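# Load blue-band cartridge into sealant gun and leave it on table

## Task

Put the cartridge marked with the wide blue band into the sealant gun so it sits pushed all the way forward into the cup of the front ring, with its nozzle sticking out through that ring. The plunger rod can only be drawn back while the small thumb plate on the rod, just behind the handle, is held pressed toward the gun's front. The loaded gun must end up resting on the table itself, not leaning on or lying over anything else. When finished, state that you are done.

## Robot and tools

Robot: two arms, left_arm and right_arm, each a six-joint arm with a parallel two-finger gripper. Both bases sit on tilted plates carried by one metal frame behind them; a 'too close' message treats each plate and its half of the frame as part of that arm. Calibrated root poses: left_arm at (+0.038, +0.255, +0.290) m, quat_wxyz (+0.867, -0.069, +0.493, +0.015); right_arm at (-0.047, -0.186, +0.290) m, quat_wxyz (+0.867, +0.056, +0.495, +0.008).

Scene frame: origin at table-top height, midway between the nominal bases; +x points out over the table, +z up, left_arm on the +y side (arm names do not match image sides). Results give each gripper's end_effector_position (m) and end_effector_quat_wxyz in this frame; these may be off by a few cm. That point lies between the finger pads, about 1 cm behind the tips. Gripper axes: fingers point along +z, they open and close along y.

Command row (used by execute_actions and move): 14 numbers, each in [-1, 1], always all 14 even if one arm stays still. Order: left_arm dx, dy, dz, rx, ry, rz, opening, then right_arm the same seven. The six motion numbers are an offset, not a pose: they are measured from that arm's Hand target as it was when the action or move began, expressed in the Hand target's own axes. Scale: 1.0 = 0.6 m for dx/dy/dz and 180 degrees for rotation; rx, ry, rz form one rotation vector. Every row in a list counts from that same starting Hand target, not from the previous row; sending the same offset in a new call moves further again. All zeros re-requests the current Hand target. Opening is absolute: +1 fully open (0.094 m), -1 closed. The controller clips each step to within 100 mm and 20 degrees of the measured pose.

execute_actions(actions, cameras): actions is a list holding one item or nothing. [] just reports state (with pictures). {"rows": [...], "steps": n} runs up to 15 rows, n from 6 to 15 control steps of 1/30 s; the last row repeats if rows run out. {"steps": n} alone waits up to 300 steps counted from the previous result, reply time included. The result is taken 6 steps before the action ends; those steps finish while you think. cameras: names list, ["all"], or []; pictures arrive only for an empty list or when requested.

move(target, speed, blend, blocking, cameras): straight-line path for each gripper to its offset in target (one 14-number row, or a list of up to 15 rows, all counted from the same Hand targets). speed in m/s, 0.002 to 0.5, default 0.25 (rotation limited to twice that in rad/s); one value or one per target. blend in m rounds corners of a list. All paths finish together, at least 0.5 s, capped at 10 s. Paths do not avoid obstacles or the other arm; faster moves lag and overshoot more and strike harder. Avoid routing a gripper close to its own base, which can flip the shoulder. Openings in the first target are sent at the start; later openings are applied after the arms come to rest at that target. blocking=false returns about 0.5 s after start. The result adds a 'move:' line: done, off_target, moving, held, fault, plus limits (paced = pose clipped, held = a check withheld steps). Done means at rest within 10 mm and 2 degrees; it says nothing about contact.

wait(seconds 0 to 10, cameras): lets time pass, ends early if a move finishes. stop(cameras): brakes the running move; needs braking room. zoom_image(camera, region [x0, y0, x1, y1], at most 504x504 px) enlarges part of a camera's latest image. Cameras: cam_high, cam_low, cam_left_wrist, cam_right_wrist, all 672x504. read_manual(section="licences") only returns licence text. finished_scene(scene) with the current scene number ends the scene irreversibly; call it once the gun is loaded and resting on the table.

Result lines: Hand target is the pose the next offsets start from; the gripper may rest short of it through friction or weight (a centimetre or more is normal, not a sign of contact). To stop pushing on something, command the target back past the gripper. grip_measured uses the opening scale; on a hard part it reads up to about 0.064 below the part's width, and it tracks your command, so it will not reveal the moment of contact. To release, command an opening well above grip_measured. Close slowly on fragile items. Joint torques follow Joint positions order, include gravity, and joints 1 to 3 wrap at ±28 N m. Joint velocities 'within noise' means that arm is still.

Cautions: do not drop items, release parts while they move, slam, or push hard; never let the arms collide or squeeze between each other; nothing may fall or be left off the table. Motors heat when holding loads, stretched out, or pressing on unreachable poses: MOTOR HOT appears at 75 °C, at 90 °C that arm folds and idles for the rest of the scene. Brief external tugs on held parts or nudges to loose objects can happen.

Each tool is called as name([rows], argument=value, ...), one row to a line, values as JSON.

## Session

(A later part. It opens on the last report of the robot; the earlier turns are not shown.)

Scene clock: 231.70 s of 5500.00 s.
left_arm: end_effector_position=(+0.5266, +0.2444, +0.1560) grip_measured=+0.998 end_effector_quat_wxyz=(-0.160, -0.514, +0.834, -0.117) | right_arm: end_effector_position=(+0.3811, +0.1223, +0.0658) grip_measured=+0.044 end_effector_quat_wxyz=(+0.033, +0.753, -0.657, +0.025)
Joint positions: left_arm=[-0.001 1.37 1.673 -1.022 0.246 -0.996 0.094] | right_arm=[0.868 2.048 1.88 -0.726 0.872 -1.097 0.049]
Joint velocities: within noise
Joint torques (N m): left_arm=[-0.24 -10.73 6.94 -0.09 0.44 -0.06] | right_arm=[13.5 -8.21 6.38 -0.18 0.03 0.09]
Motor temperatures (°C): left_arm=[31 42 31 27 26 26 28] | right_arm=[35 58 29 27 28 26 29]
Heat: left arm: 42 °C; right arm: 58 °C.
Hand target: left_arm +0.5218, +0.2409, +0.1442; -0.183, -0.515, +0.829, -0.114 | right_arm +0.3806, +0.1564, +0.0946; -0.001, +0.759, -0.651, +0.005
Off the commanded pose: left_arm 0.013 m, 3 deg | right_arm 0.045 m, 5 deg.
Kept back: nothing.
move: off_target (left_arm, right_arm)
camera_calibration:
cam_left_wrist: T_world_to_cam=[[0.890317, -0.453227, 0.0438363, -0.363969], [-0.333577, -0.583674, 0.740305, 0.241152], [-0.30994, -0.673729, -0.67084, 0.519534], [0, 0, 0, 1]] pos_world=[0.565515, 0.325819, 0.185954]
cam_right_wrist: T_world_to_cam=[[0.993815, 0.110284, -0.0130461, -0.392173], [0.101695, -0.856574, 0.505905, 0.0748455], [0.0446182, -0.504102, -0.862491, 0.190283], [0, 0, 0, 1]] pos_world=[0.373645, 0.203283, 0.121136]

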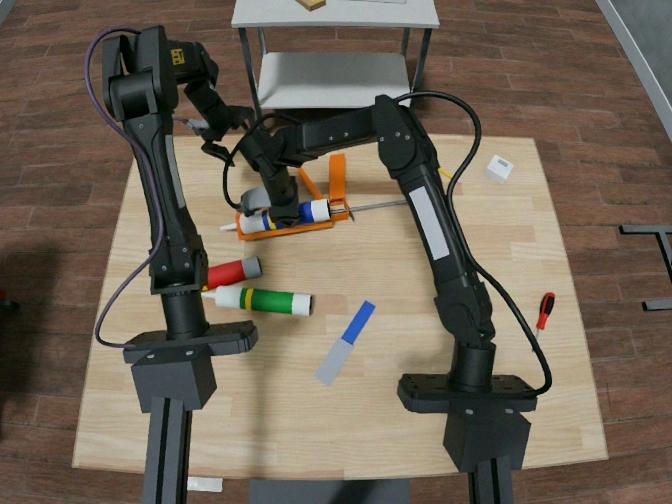

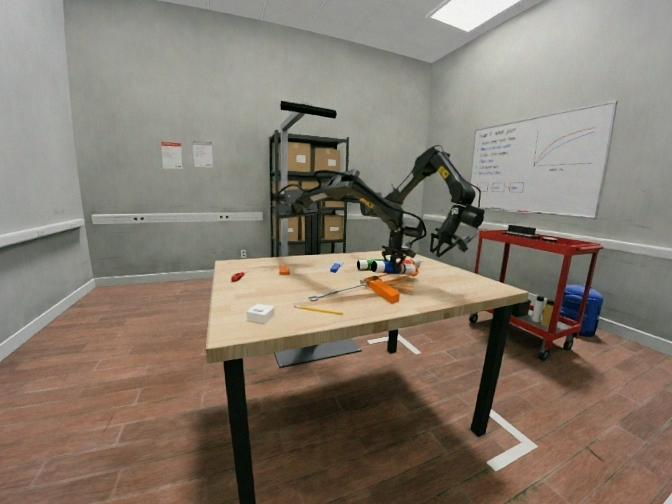

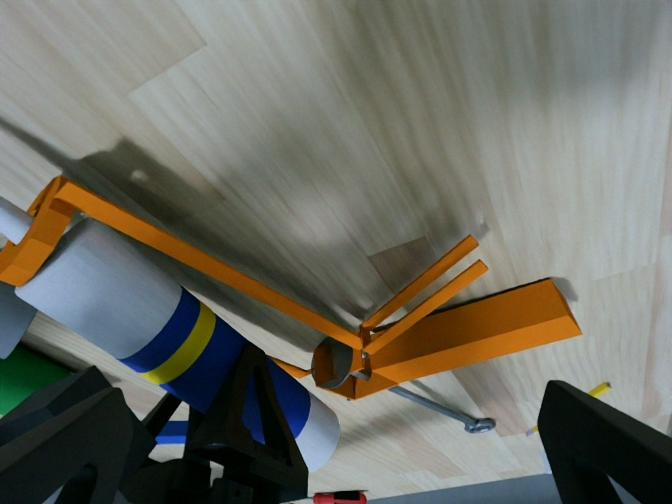

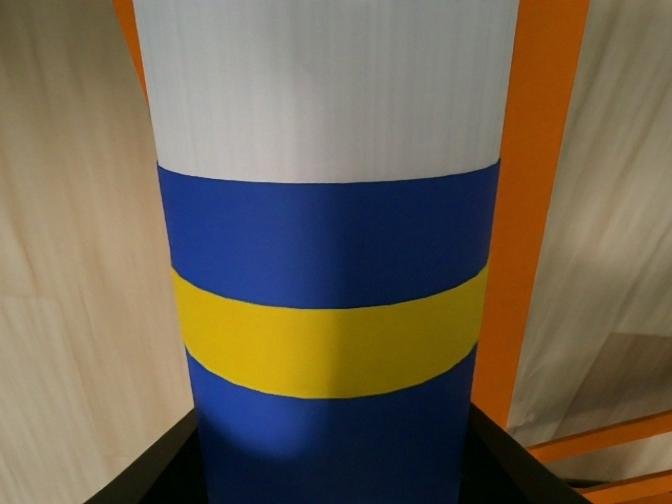

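zoom_image(camera="cam_left_wrist", region=[0, 140, 200, 320])

zoom_image(camera="cam_high", region=[300, 190, 370, 245])

zoom_image(camera="cam_high", region=[215, 195, 285, 250])

Scaled by 2.520 from the camera's 672x504 image, which has a finer 960x720 frame.

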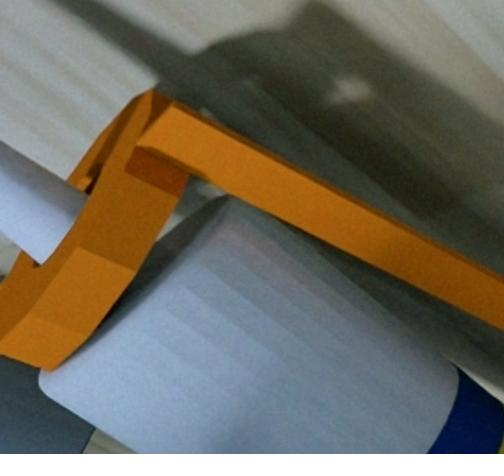

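Scaled by 7.200 from the camera's 672x504 image, which has a finer 960x720 frame.

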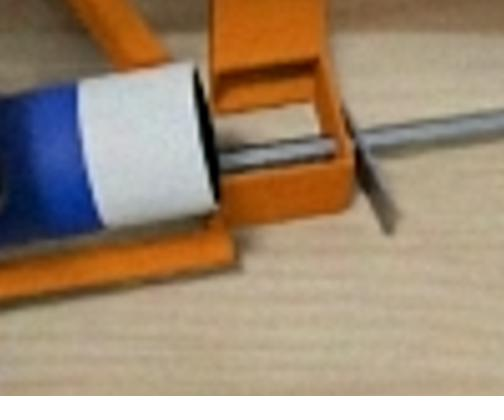

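Scaled by 7.200 from the camera's 672x504 image, which has a finer 960x720 frame.

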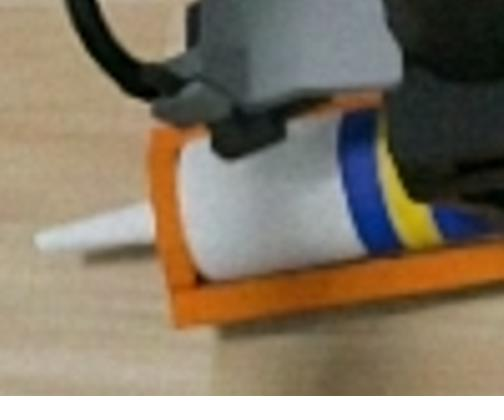

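move(target=[0,0,0,0,0,0,1,-0.0048,-0.0125,0.008,0.0058,0,-0.0215,-0.15], speed=0.1)

zoom_image(camera="cam_high", region=[220, 180, 390, 310])

zoom_image(camera="cam_left_wrist", region=[0, 140, 200, 320])

zoom_image(camera="cam_low", region=[350, 250, 430, 310])

Scene clock: 235.30 s of 5500.00 s.
left_arm: end_effector_position=(+0.5266, +0.2444, +0.1560) grip_measured=+0.998 end_effector_quat_wxyz=(-0.160, -0.514, +0.834, -0.117) | right_arm: end_effector_position=(+0.3868, +0.1235, +0.0656) grip_measured=+0.045 end_effector_quat_wxyz=(+0.032, +0.771, -0.635, +0.031)
Joint positions: left_arm=[-0.001 1.37 1.673 -1.022 0.246 -0.996 0.094] | right_arm=[0.868 2.061 1.906 -0.727 0.886 -1.162 0.049]
Joint velocities: within noise
Joint torques (N m): left_arm=[-0.24 -10.73 6.94 -0.08 0.44 -0.06] | right_arm=[13.04 -7.91 6.27 0.11 -0.03 -0.17]
Motor temperatures (°C): left_arm=[31 42 31 27 26 26 28] | right_arm=[36 57 30 27 28 26 29]
Heat: left arm: 42 °C; right arm: 57 °C.
Hand target: left_arm +0.5218, +0.2409, +0.1442; -0.183, -0.515, +0.829, -0.114 | right_arm +0.3877, +0.1603, +0.0898; -0.007, +0.780, -0.625, +0.011
Off the commanded pose: left_arm 0.013 m, 3 deg | right_arm 0.044 m, 5 deg.
Kept back: nothing.
move: off_target (left_arm, right_arm)
camera_calibration:
cam_left_wrist: T_world_to_cam=[[0.890317, -0.453227, 0.0438363, -0.363969], [-0.333577, -0.583674, 0.740305, 0.241152], [-0.30994, -0.673729, -0.67084, 0.519534], [0, 0, 0, 1]] pos_world=[0.565515, 0.325819, 0.185954]
cam_right_wrist: T_world_to_cam=[[0.986114, 0.165999, -0.00488076, -0.402422], [0.144955, -0.846019, 0.513069, 0.0569374], [0.0810395, -0.506652, -0.858334, 0.176344], [0, 0, 0, 1]] pos_world=[0.374289, 0.204316, 0.120185]

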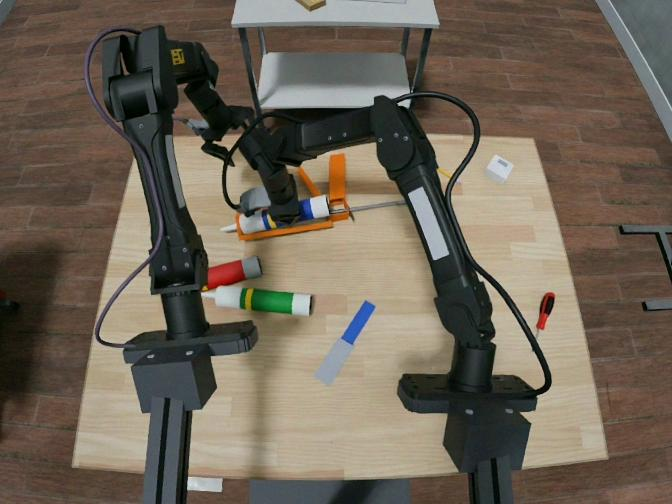

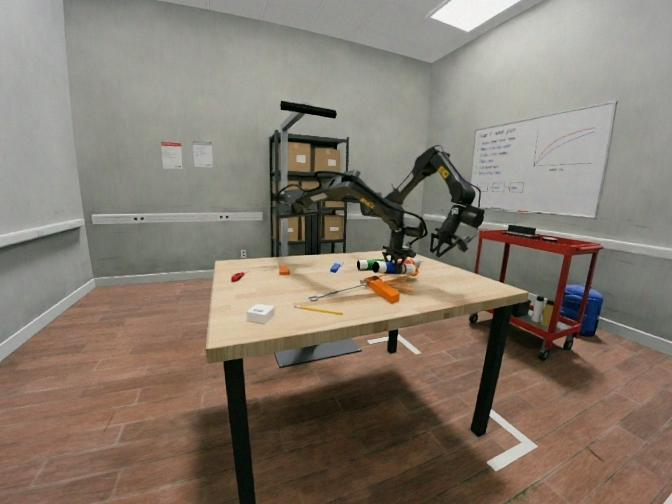

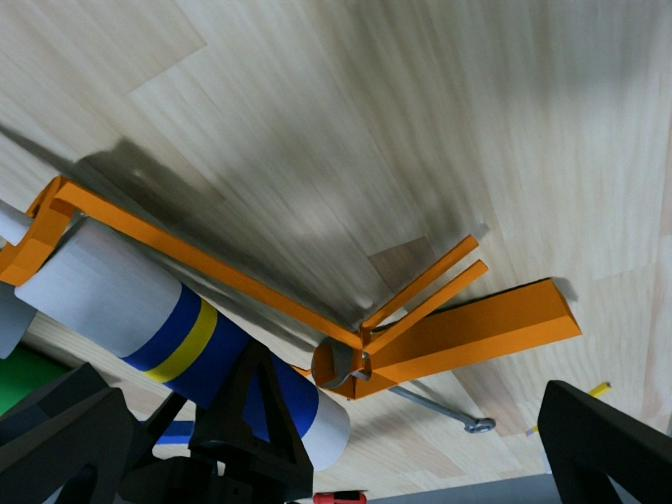

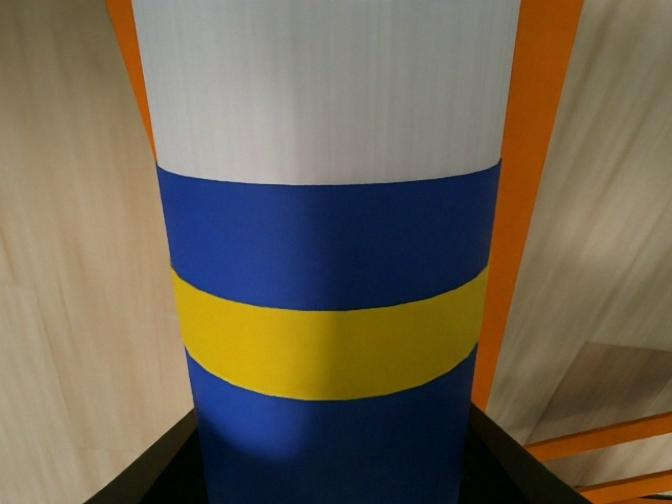

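Scaled by 2.965 from the camera's 672x504 image, which has a finer 960x720 frame.

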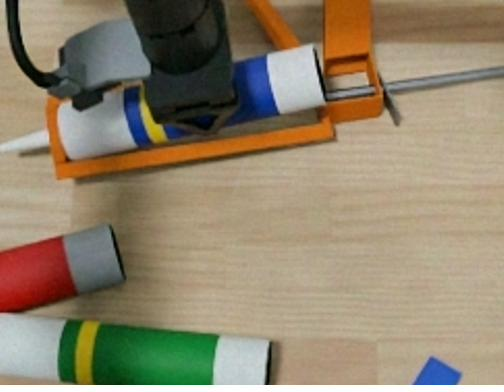

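Scaled by 2.520 from the camera's 672x504 image, which has a finer 960x720 frame.

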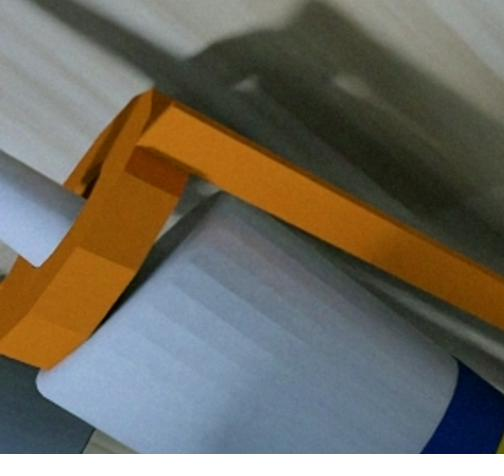

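Scaled by 6.300 from the camera's 672x504 image, which has a finer 960x720 frame.

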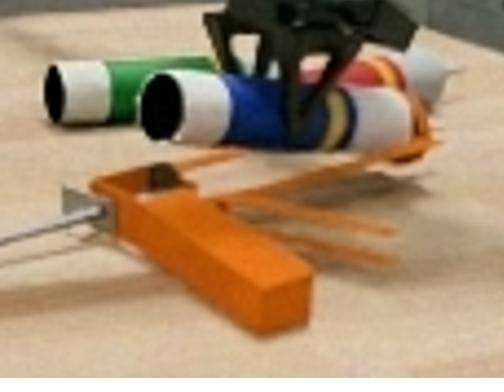

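move(target=[0,0,0,0,0,0,1,-0.014,0,0.002,0,0,0,-0.15], speed=0.1, cameras=["cam_high","cam_left_wrist","cam_low"])

zoom_image(camera="cam_high", region=[220, 180, 390, 310])

zoom_image(camera="cam_left_wrist", region=[0, 140, 200, 320])

Scene clock: 236.70 s of 5500.00 s.
left_arm: end_effector_position=(+0.5266, +0.2444, +0.1560) grip_measured=+0.998 end_effector_quat_wxyz=(-0.160, -0.514, +0.834, -0.117) | right_arm: end_effector_position=(+0.3897, +0.1286, +0.0616) grip_measured=+0.045 end_effector_quat_wxyz=(+0.031, +0.770, -0.636, +0.036)
Joint positions: left_arm=[-0.001 1.37 1.673 -1.022 0.246 -0.996 0.094] | right_arm=[0.868 2.09 1.943 -0.727 0.894 -1.165 0.049]
Joint velocities: within noise
Joint torques (N m): left_arm=[-0.25 -10.74 6.94 -0.08 0.44 -0.06] | right_arm=[13.9 -7.91 6.27 -0.03 -0.06 -0.08]
Motor temperatures (°C): left_arm=[31 42 31 27 26 26 28] | right_arm=[37 57 30 27 28 26 29]
Heat: left arm: 42 °C; right arm: 57 °C.
Hand target: left_arm +0.5218, +0.2409, +0.1442; -0.183, -0.515, +0.829, -0.114 | right_arm +0.3860, +0.1684, +0.0886; -0.008, +0.780, -0.625, +0.011
Off the commanded pose: left_arm 0.013 m, 3 deg | right_arm 0.048 m, 6 deg.
Kept back: nothing.
move: off_target (left_arm, right_arm)
camera_calibration:
cam_left_wrist: T_world_to_cam=[[0.890317, -0.453227, 0.0438363, -0.363969], [-0.333577, -0.583674, 0.740305, 0.241152], [-0.30994, -0.673729, -0.67084, 0.519534], [0, 0, 0, 1]] pos_world=[0.565515, 0.325819, 0.185954]
Images, in order (width x height): cam_high 672x504, cam_low 672x504, cam_left_wrist 672x504.

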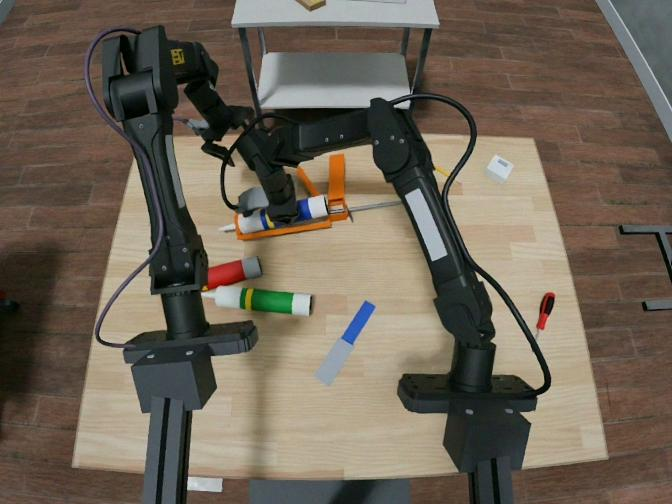

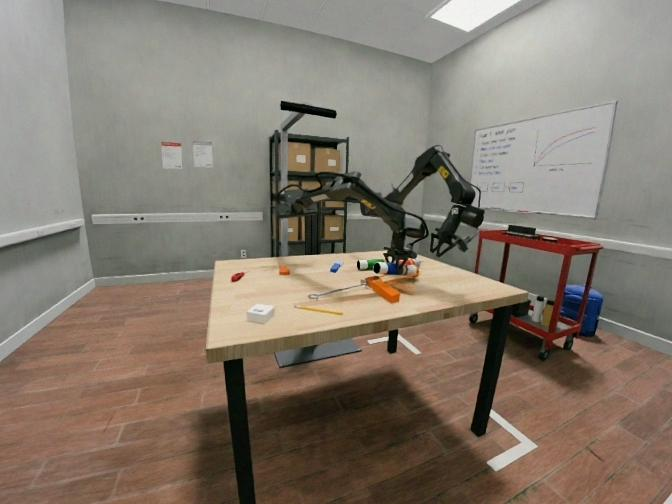

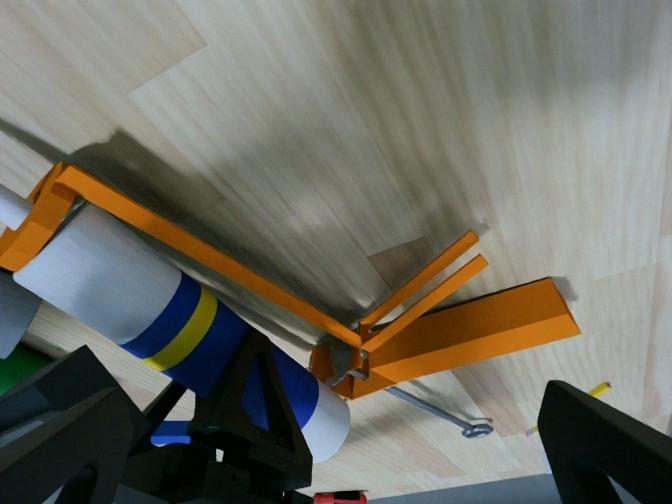

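Scaled by 2.965 from the camera's 672x504 image, which has a finer 960x720 frame.

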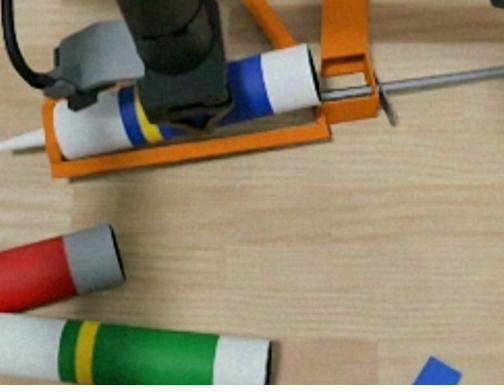

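Scaled by 2.520 from the camera's 672x504 image, which has a finer 960x720 frame.

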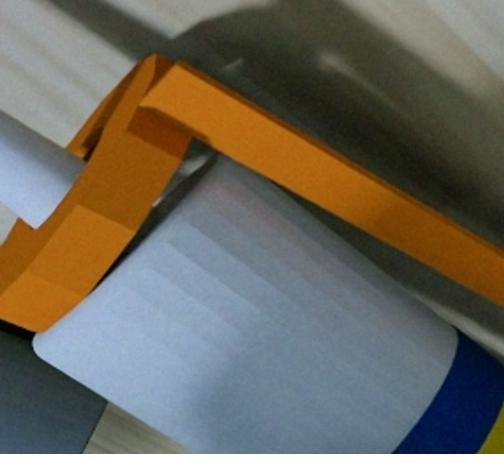

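move(target=[0,0,0,0,0,0,1,-0.008,0.004,0.03,0,0,0,-0.15], speed=0.1)

zoom_image(camera="cam_high", region=[220, 180, 390, 310])

zoom_image(camera="cam_left_wrist", region=[0, 140, 380, 480])

zoom_image(camera="cam_low", region=[350, 250, 430, 310])

Scene clock: 238.43 s of 5500.00 s.
left_arm: end_effector_position=(+0.5266, +0.2444, +0.1560) grip_measured=+0.998 end_effector_quat_wxyz=(-0.160, -0.514, +0.834, -0.117) | right_arm: end_effector_position=(+0.3792, +0.1391, +0.0497) grip_measured=+0.045 end_effector_quat_wxyz=(+0.032, +0.777, -0.628, +0.029)
Joint positions: left_arm=[-0.001 1.37 1.673 -1.022 0.246 -0.996 0.094] | right_arm=[0.868 2.133 1.955 -0.704 0.881 -1.182 0.049]
Joint velocities: within noise
Joint torques (N m): left_arm=[-0.25 -10.73 6.94 -0.09 0.44 -0.06] | right_arm=[12.26 -8.09 6 0.23 -0.14 -0.15]
Motor temperatures (°C): left_arm=[31 42 31 27 26 26 28] | right_arm=[37 56 30 27 28 26 29]
Heat: left arm: 42 °C; right arm: 56 °C.
Hand target: left_arm +0.5218, +0.2409, +0.1442; -0.183, -0.515, +0.829, -0.114 | right_arm +0.3829, +0.1726, +0.0704; -0.007, +0.780, -0.625, +0.011
Off the commanded pose: left_arm 0.013 m, 3 deg | right_arm 0.040 m, 5 deg.
Kept back: nothing.
move: off_target (left_arm, right_arm)
camera_calibration:
cam_left_wrist: T_world_to_cam=[[0.890317, -0.453227, 0.0438363, -0.363969], [-0.333577, -0.583674, 0.740305, 0.241152], [-0.30994, -0.673729, -0.67084, 0.519534], [0, 0, 0, 1]] pos_world=[0.565515, 0.325819, 0.185954]
cam_right_wrist: T_world_to_cam=[[0.982595, 0.185559, -0.00867779, -0.398754], [0.164033, -0.844785, 0.509344, 0.07223], [0.0871826, -0.501902, -0.860519, 0.168372], [0, 0, 0, 1]] pos_world=[0.365286, 0.219518, 0.104637]

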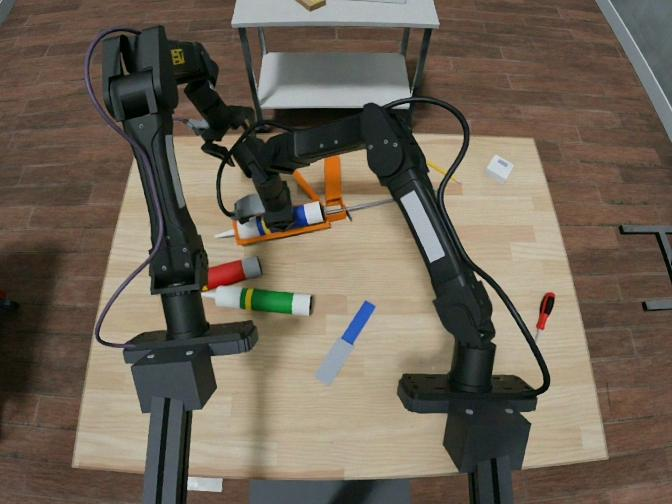

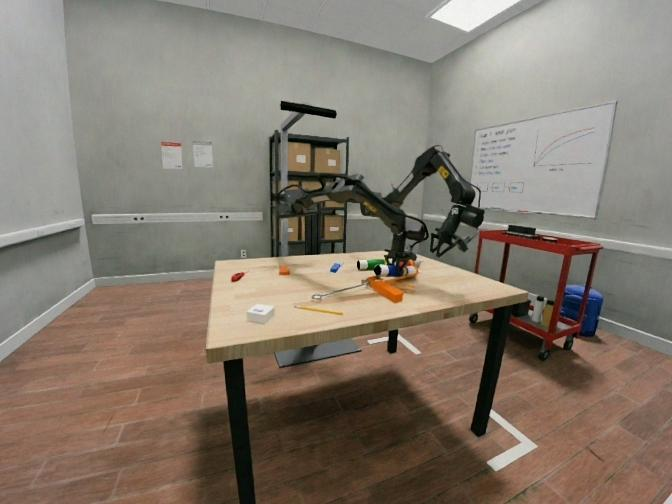

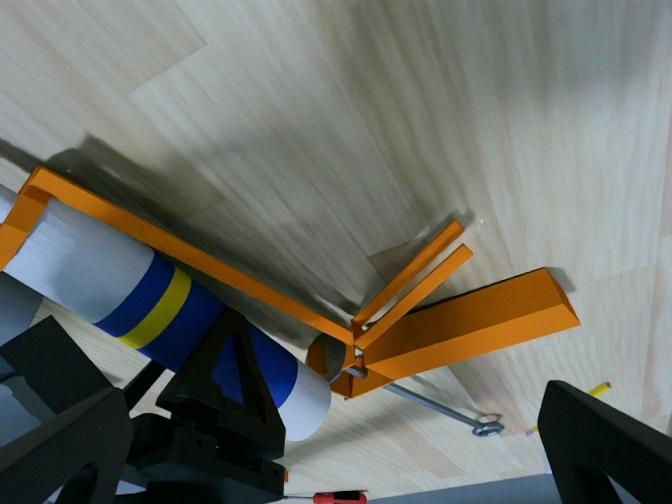

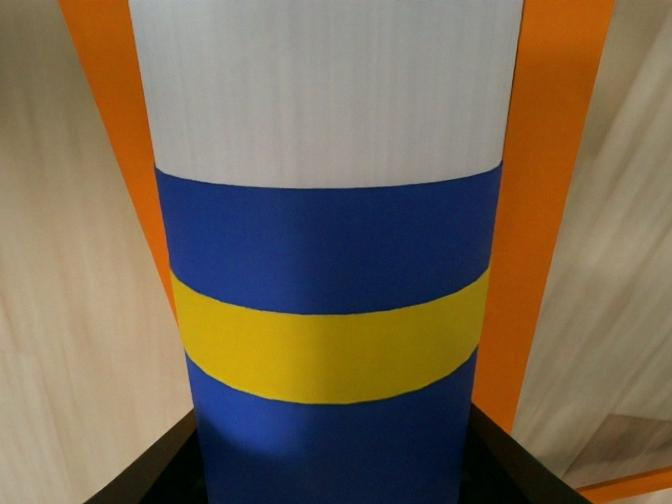

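Scaled by 2.965 from the camera's 672x504 image, which has a finer 960x720 frame.

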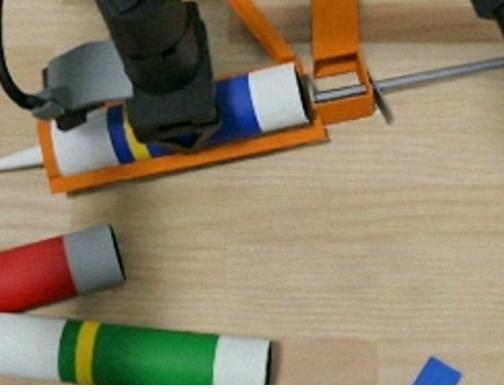

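Scaled by 1.326 from the camera's 672x504 image, which has a finer 960x720 frame.

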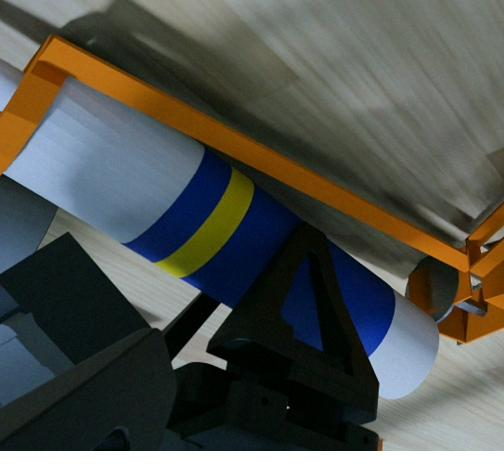

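Scaled by 6.300 from the camera's 672x504 image, which has a finer 960x720 frame.

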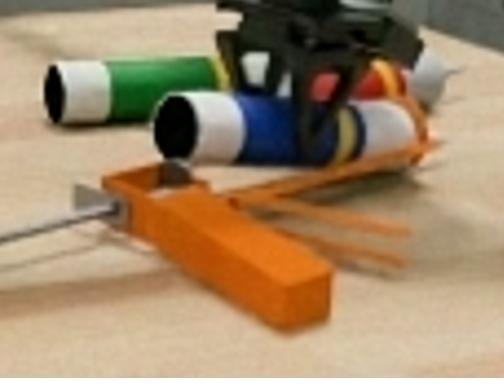

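move(target=[0,0,0,0,0,0,1,-0.006,0.002,0.02,0,0,0,-0.15], speed=0.1)

zoom_image(camera="cam_high", region=[220, 180, 390, 310])

zoom_image(camera="cam_left_wrist", region=[0, 140, 380, 480])

zoom_image(camera="cam_low", region=[350, 250, 430, 310])

Scene clock: 239.47 s of 5500.00 s.
left_arm: end_effector_position=(+0.5266, +0.2444, +0.1560) grip_measured=+0.998 end_effector_quat_wxyz=(-0.160, -0.514, +0.834, -0.117) | right_arm: end_effector_position=(+0.3803, +0.1433, +0.0463) grip_measured=+0.045 end_effector_quat_wxyz=(+0.030, +0.782, -0.622, +0.031)
Joint positions: left_arm=[-0.001 1.37 1.673 -1.022 0.246 -0.996 0.094] | right_arm=[0.868 2.152 1.975 -0.695 0.885 -1.203 0.049]
Joint velocities: within noise
Joint torques (N m): left_arm=[-0.25 -10.73 6.94 -0.09 0.44 -0.06] | right_arm=[11.18 -7.34 5.7 0.41 -0.2 -0.15]
Motor temperatures (°C): left_arm=[31 42 31 27 26 26 28] | right_arm=[37 56 30 27 28 26 29]
Heat: left arm: 42 °C; right arm: 56 °C.
Hand target: left_arm +0.5218, +0.2409, +0.1442; -0.183, -0.515, +0.829, -0.114 | right_arm +0.3814, +0.1758, +0.0584; -0.007, +0.780, -0.625, +0.011
Off the commanded pose: left_arm 0.013 m, 3 deg | right_arm 0.035 m, 5 deg.
Kept back: nothing.
move: off_target (left_arm, right_arm)
camera_calibration:
cam_left_wrist: T_world_to_cam=[[0.890317, -0.453227, 0.0438363, -0.363969], [-0.333577, -0.583674, 0.740305, 0.241152], [-0.30994, -0.673729, -0.67084, 0.519534], [0, 0, 0, 1]] pos_world=[0.565515, 0.325819, 0.185954]
cam_right_wrist: T_world_to_cam=[[0.979869, 0.199622, -0.00285618, -0.401958], [0.17319, -0.842833, 0.509546, 0.0734962], [0.0993096, -0.499783, -0.860438, 0.162604], [0, 0, 0, 1]] pos_world=[0.364989, 0.223452, 0.101313]

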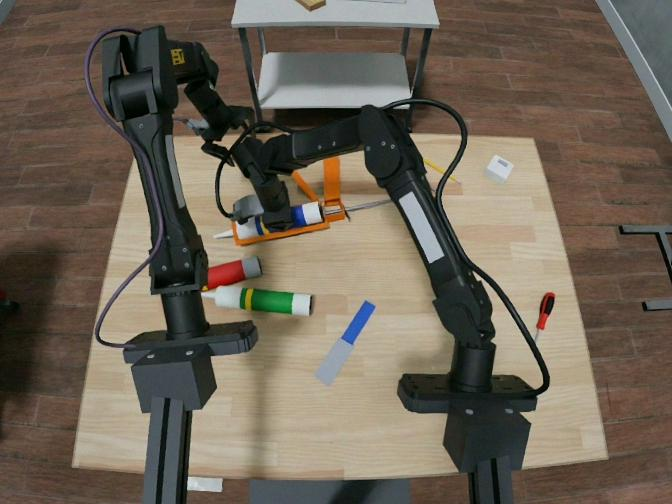

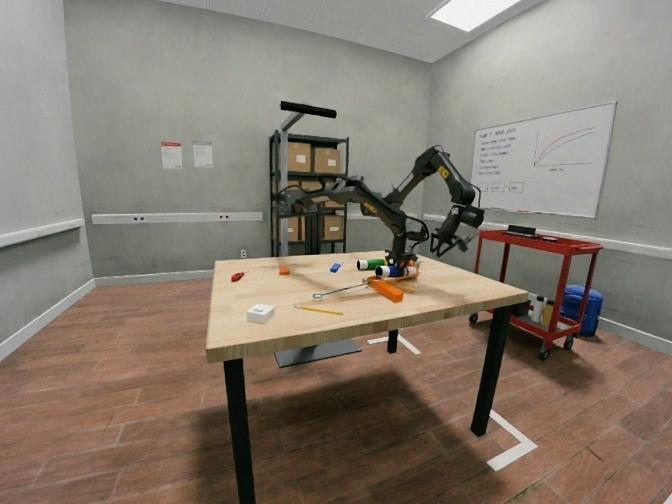

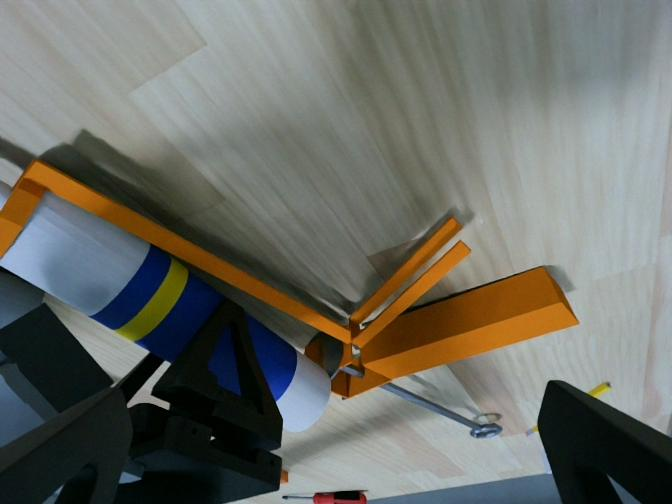

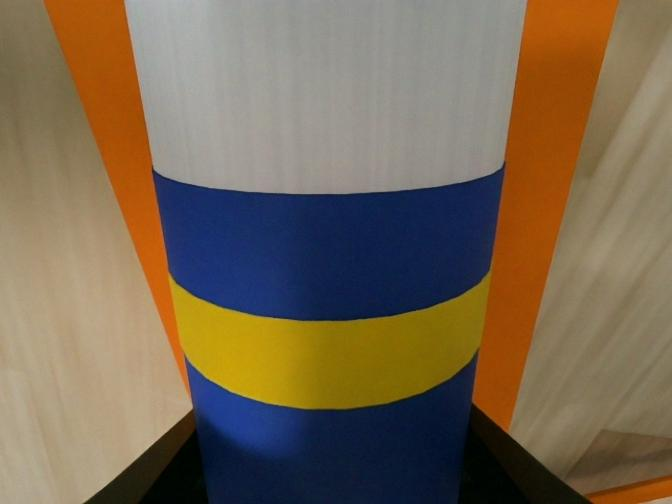

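Scaled by 2.965 from the camera's 672x504 image, which has a finer 960x720 frame.

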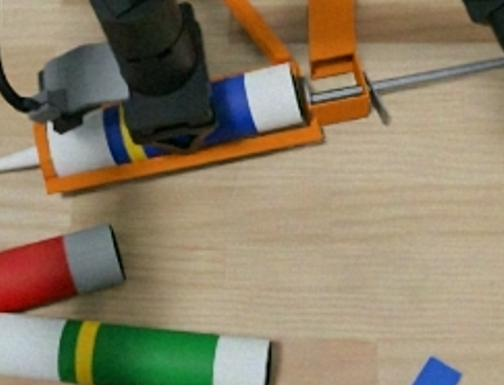

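Scaled by 1.326 from the camera's 672x504 image, which has a finer 960x720 frame.

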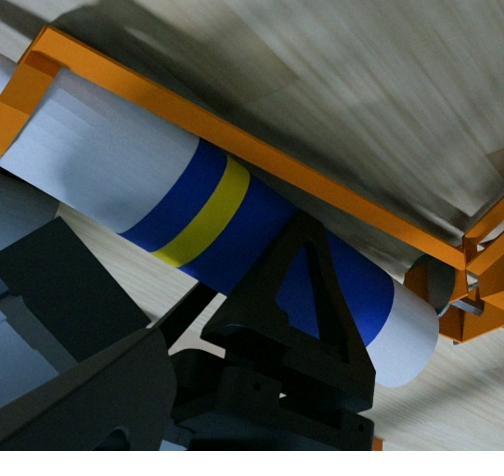

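Scaled by 6.300 from the camera's 672x504 image, which has a finer 960x720 frame.

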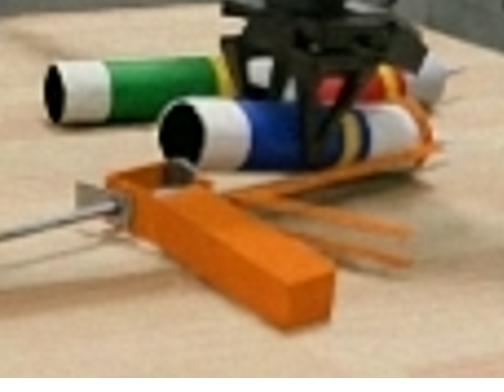

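move(target=[0,0,0,0,0,0,1,0.01,0.0,0.022,0,-0.01,0,-0.15], speed=0.1)

zoom_image(camera="cam_high", region=[220, 180, 390, 310])

zoom_image(camera="cam_left_wrist", region=[0, 140, 380, 480])

zoom_image(camera="cam_low", region=[350, 250, 430, 310])

Scene clock: 240.57 s of 5500.00 s.
left_arm: end_effector_position=(+0.5266, +0.2444, +0.1560) grip_measured=+0.998 end_effector_quat_wxyz=(-0.160, -0.514, +0.834, -0.117) | right_arm: end_effector_position=(+0.3840, +0.1454, +0.0412) grip_measured=+0.045 end_effector_quat_wxyz=(+0.020, +0.788, -0.615, +0.025)
Joint positions: left_arm=[-0.001 1.37 1.673 -1.022 0.246 -0.996 0.094] | right_arm=[0.856 2.152 1.97 -0.655 0.86 -1.255 0.049]
Joint velocities: within noise
Joint torques (N m): left_arm=[-0.25 -10.73 6.95 -0.08 0.44 -0.06] | right_arm=[9.07 -8.5 2.85 0.74 -0.5 -0.12]
Motor temperatures (°C): left_arm=[31 42 31 27 26 26 28] | right_arm=[37 55 30 27 28 26 29]
Heat: left arm: 42 °C; right arm: 55 °C.
Hand target: left_arm +0.5218, +0.2409, +0.1442; -0.183, -0.515, +0.829, -0.114 | right_arm +0.3830, +0.1701, +0.0453; -0.017, +0.780, -0.625, -0.001
Off the commanded pose: left_arm 0.013 m, 3 deg | right_arm 0.025 m, 5 deg.
Kept back: nothing.
move: off_target (left_arm, right_arm)
camera_calibration:
cam_left_wrist: T_world_to_cam=[[0.890317, -0.453227, 0.0438363, -0.363969], [-0.333577, -0.583674, 0.740305, 0.241152], [-0.30994, -0.673729, -0.67084, 0.519534], [0, 0, 0, 1]] pos_world=[0.565515, 0.325819, 0.185954]
cam_right_wrist: T_world_to_cam=[[0.975616, 0.21945, 0.00386685, -0.407456], [0.189268, -0.850096, 0.491441, 0.0728932], [0.111134, -0.478726, -0.870902, 0.151697], [0, 0, 0, 1]] pos_world=[0.366866, 0.224004, 0.0978665]

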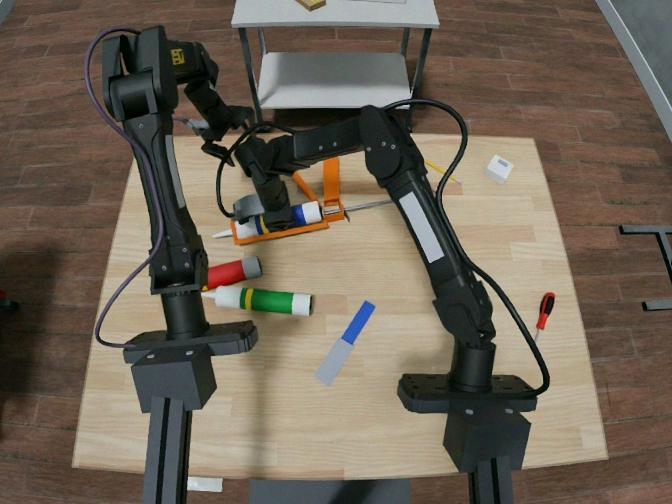

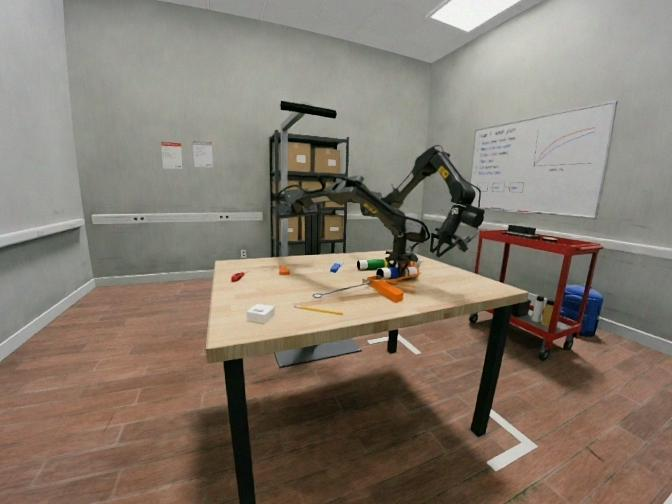

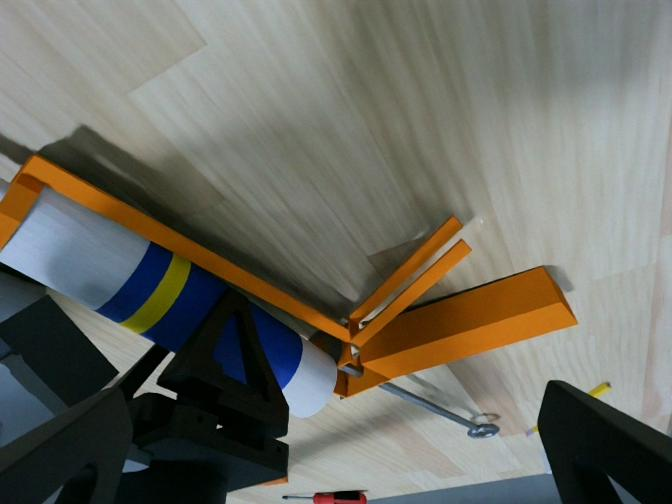

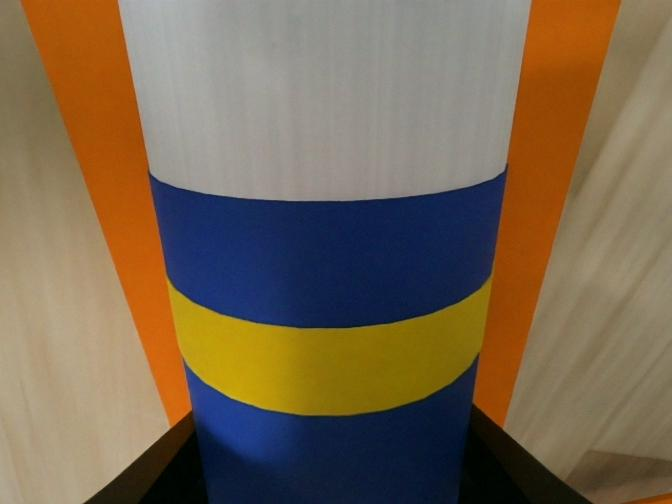

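Scaled by 2.965 from the camera's 672x504 image, which has a finer 960x720 frame.

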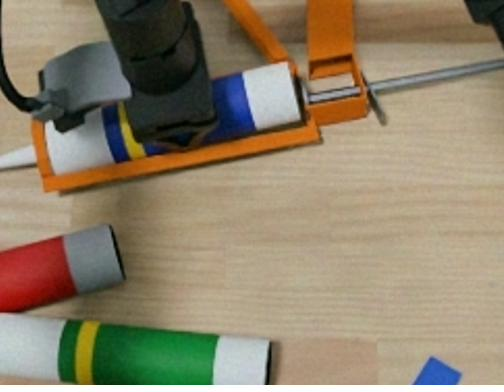

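Scaled by 1.326 from the camera's 672x504 image, which has a finer 960x720 frame.

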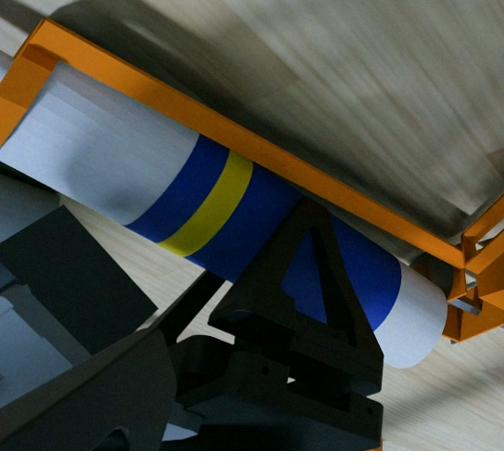

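Scaled by 6.300 from the camera's 672x504 image, which has a finer 960x720 frame.

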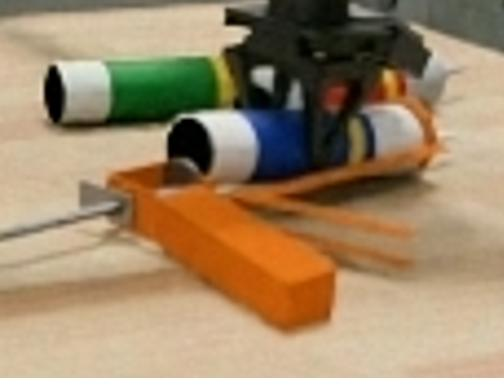

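move(target=[0,0,0,0,0,0,1,0.006,0.0,0.018,0,-0.012,0,-0.15], speed=0.1, cameras=["cam_high","cam_left_wrist","cam_low"])

zoom_image(camera="cam_high", region=[220, 180, 390, 310])

zoom_image(camera="cam_left_wrist", region=[0, 140, 380, 480])

zoom_image(camera="cam_low", region=[350, 250, 430, 310])

Scene clock: 241.50 s of 5500.00 s.
left_arm: end_effector_position=(+0.5266, +0.2444, +0.1560) grip_measured=+0.998 end_effector_quat_wxyz=(-0.160, -0.514, +0.834, -0.117) | right_arm: end_effector_position=(+0.3831, +0.1459, +0.0390) grip_measured=+0.045 end_effector_quat_wxyz=(+0.015, +0.789, -0.615, +0.017)
Joint positions: left_arm=[-0.001 1.37 1.673 -1.022 0.246 -0.996 0.094] | right_arm=[0.849 2.143 1.95 -0.632 0.835 -1.269 0.049]
Joint velocities: within noise
Joint torques (N m): left_arm=[-0.24 -10.73 6.94 -0.08 0.44 -0.06] | right_arm=[7.15 -8.61 2.09 1.04 -0.77 -0.23]
Motor temperatures (°C): left_arm=[31 42 31 27 26 26 28] | right_arm=[37 55 30 27 28 26 29]
Heat: left arm: 42 °C; right arm: 55 °C.
Hand target: left_arm +0.5218, +0.2409, +0.1442; -0.183, -0.515, +0.829, -0.114 | right_arm +0.3840, +0.1668, +0.0345; -0.029, +0.780, -0.625, -0.016
Off the commanded pose: left_arm 0.013 m, 3 deg | right_arm 0.022 m, 6 deg.
Kept back: nothing.
move: off_target (left_arm, right_arm)
camera_calibration:
cam_left_wrist: T_world_to_cam=[[0.890317, -0.453227, 0.0438363, -0.363969], [-0.333577, -0.583674, 0.740305, 0.241152], [-0.30994, -0.673729, -0.67084, 0.519534], [0, 0, 0, 1]] pos_world=[0.565515, 0.325819, 0.185954]
Images, in order (width x height): cam_high 672x504, cam_low 672x504, cam_left_wrist 672x504.

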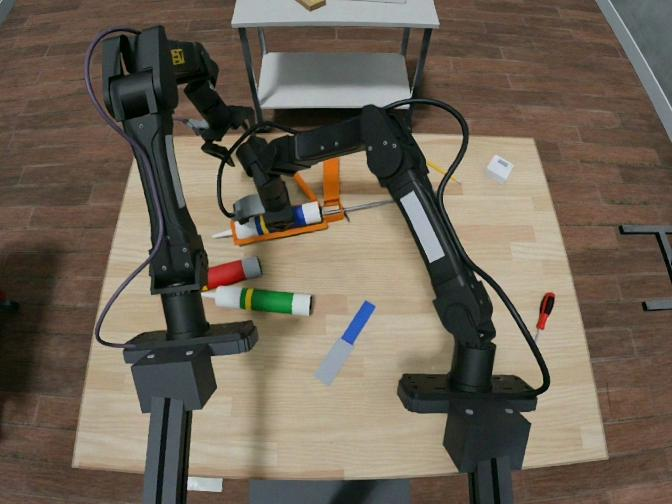

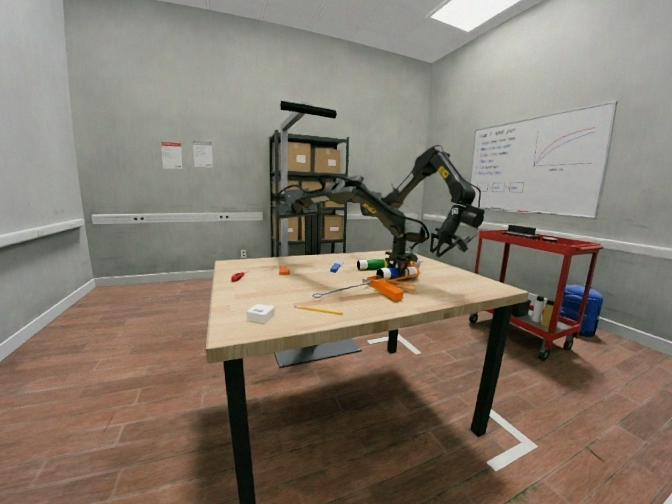

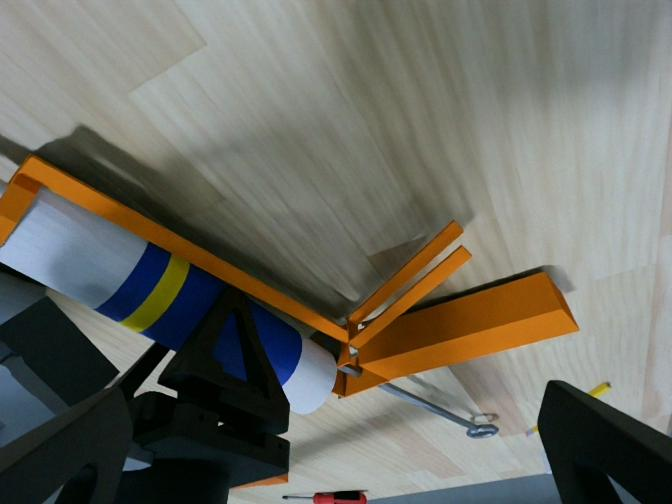

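Scaled by 2.965 from the camera's 672x504 image, which has a finer 960x720 frame.

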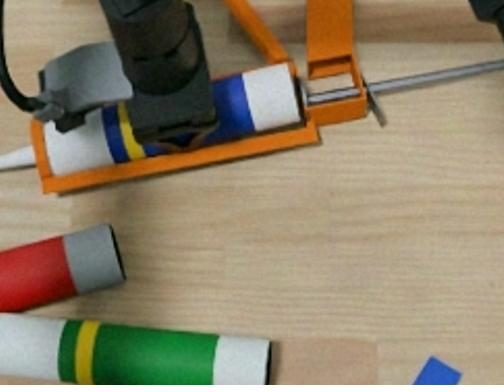

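Scaled by 1.326 from the camera's 672x504 image, which has a finer 960x720 frame.

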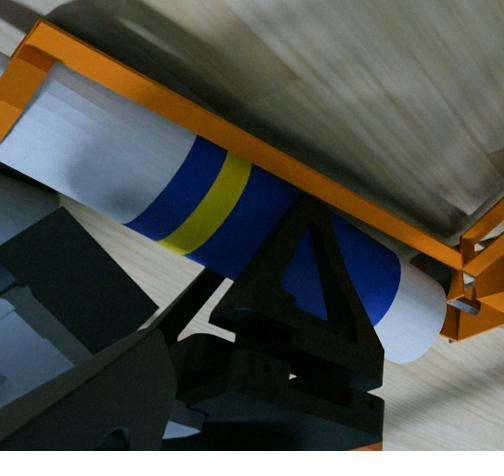

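Scaled by 6.300 from the camera's 672x504 image, which has a finer 960x720 frame.

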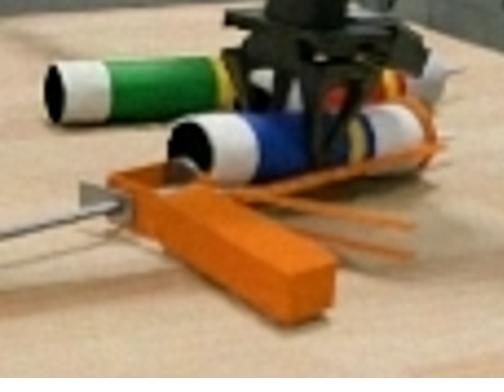

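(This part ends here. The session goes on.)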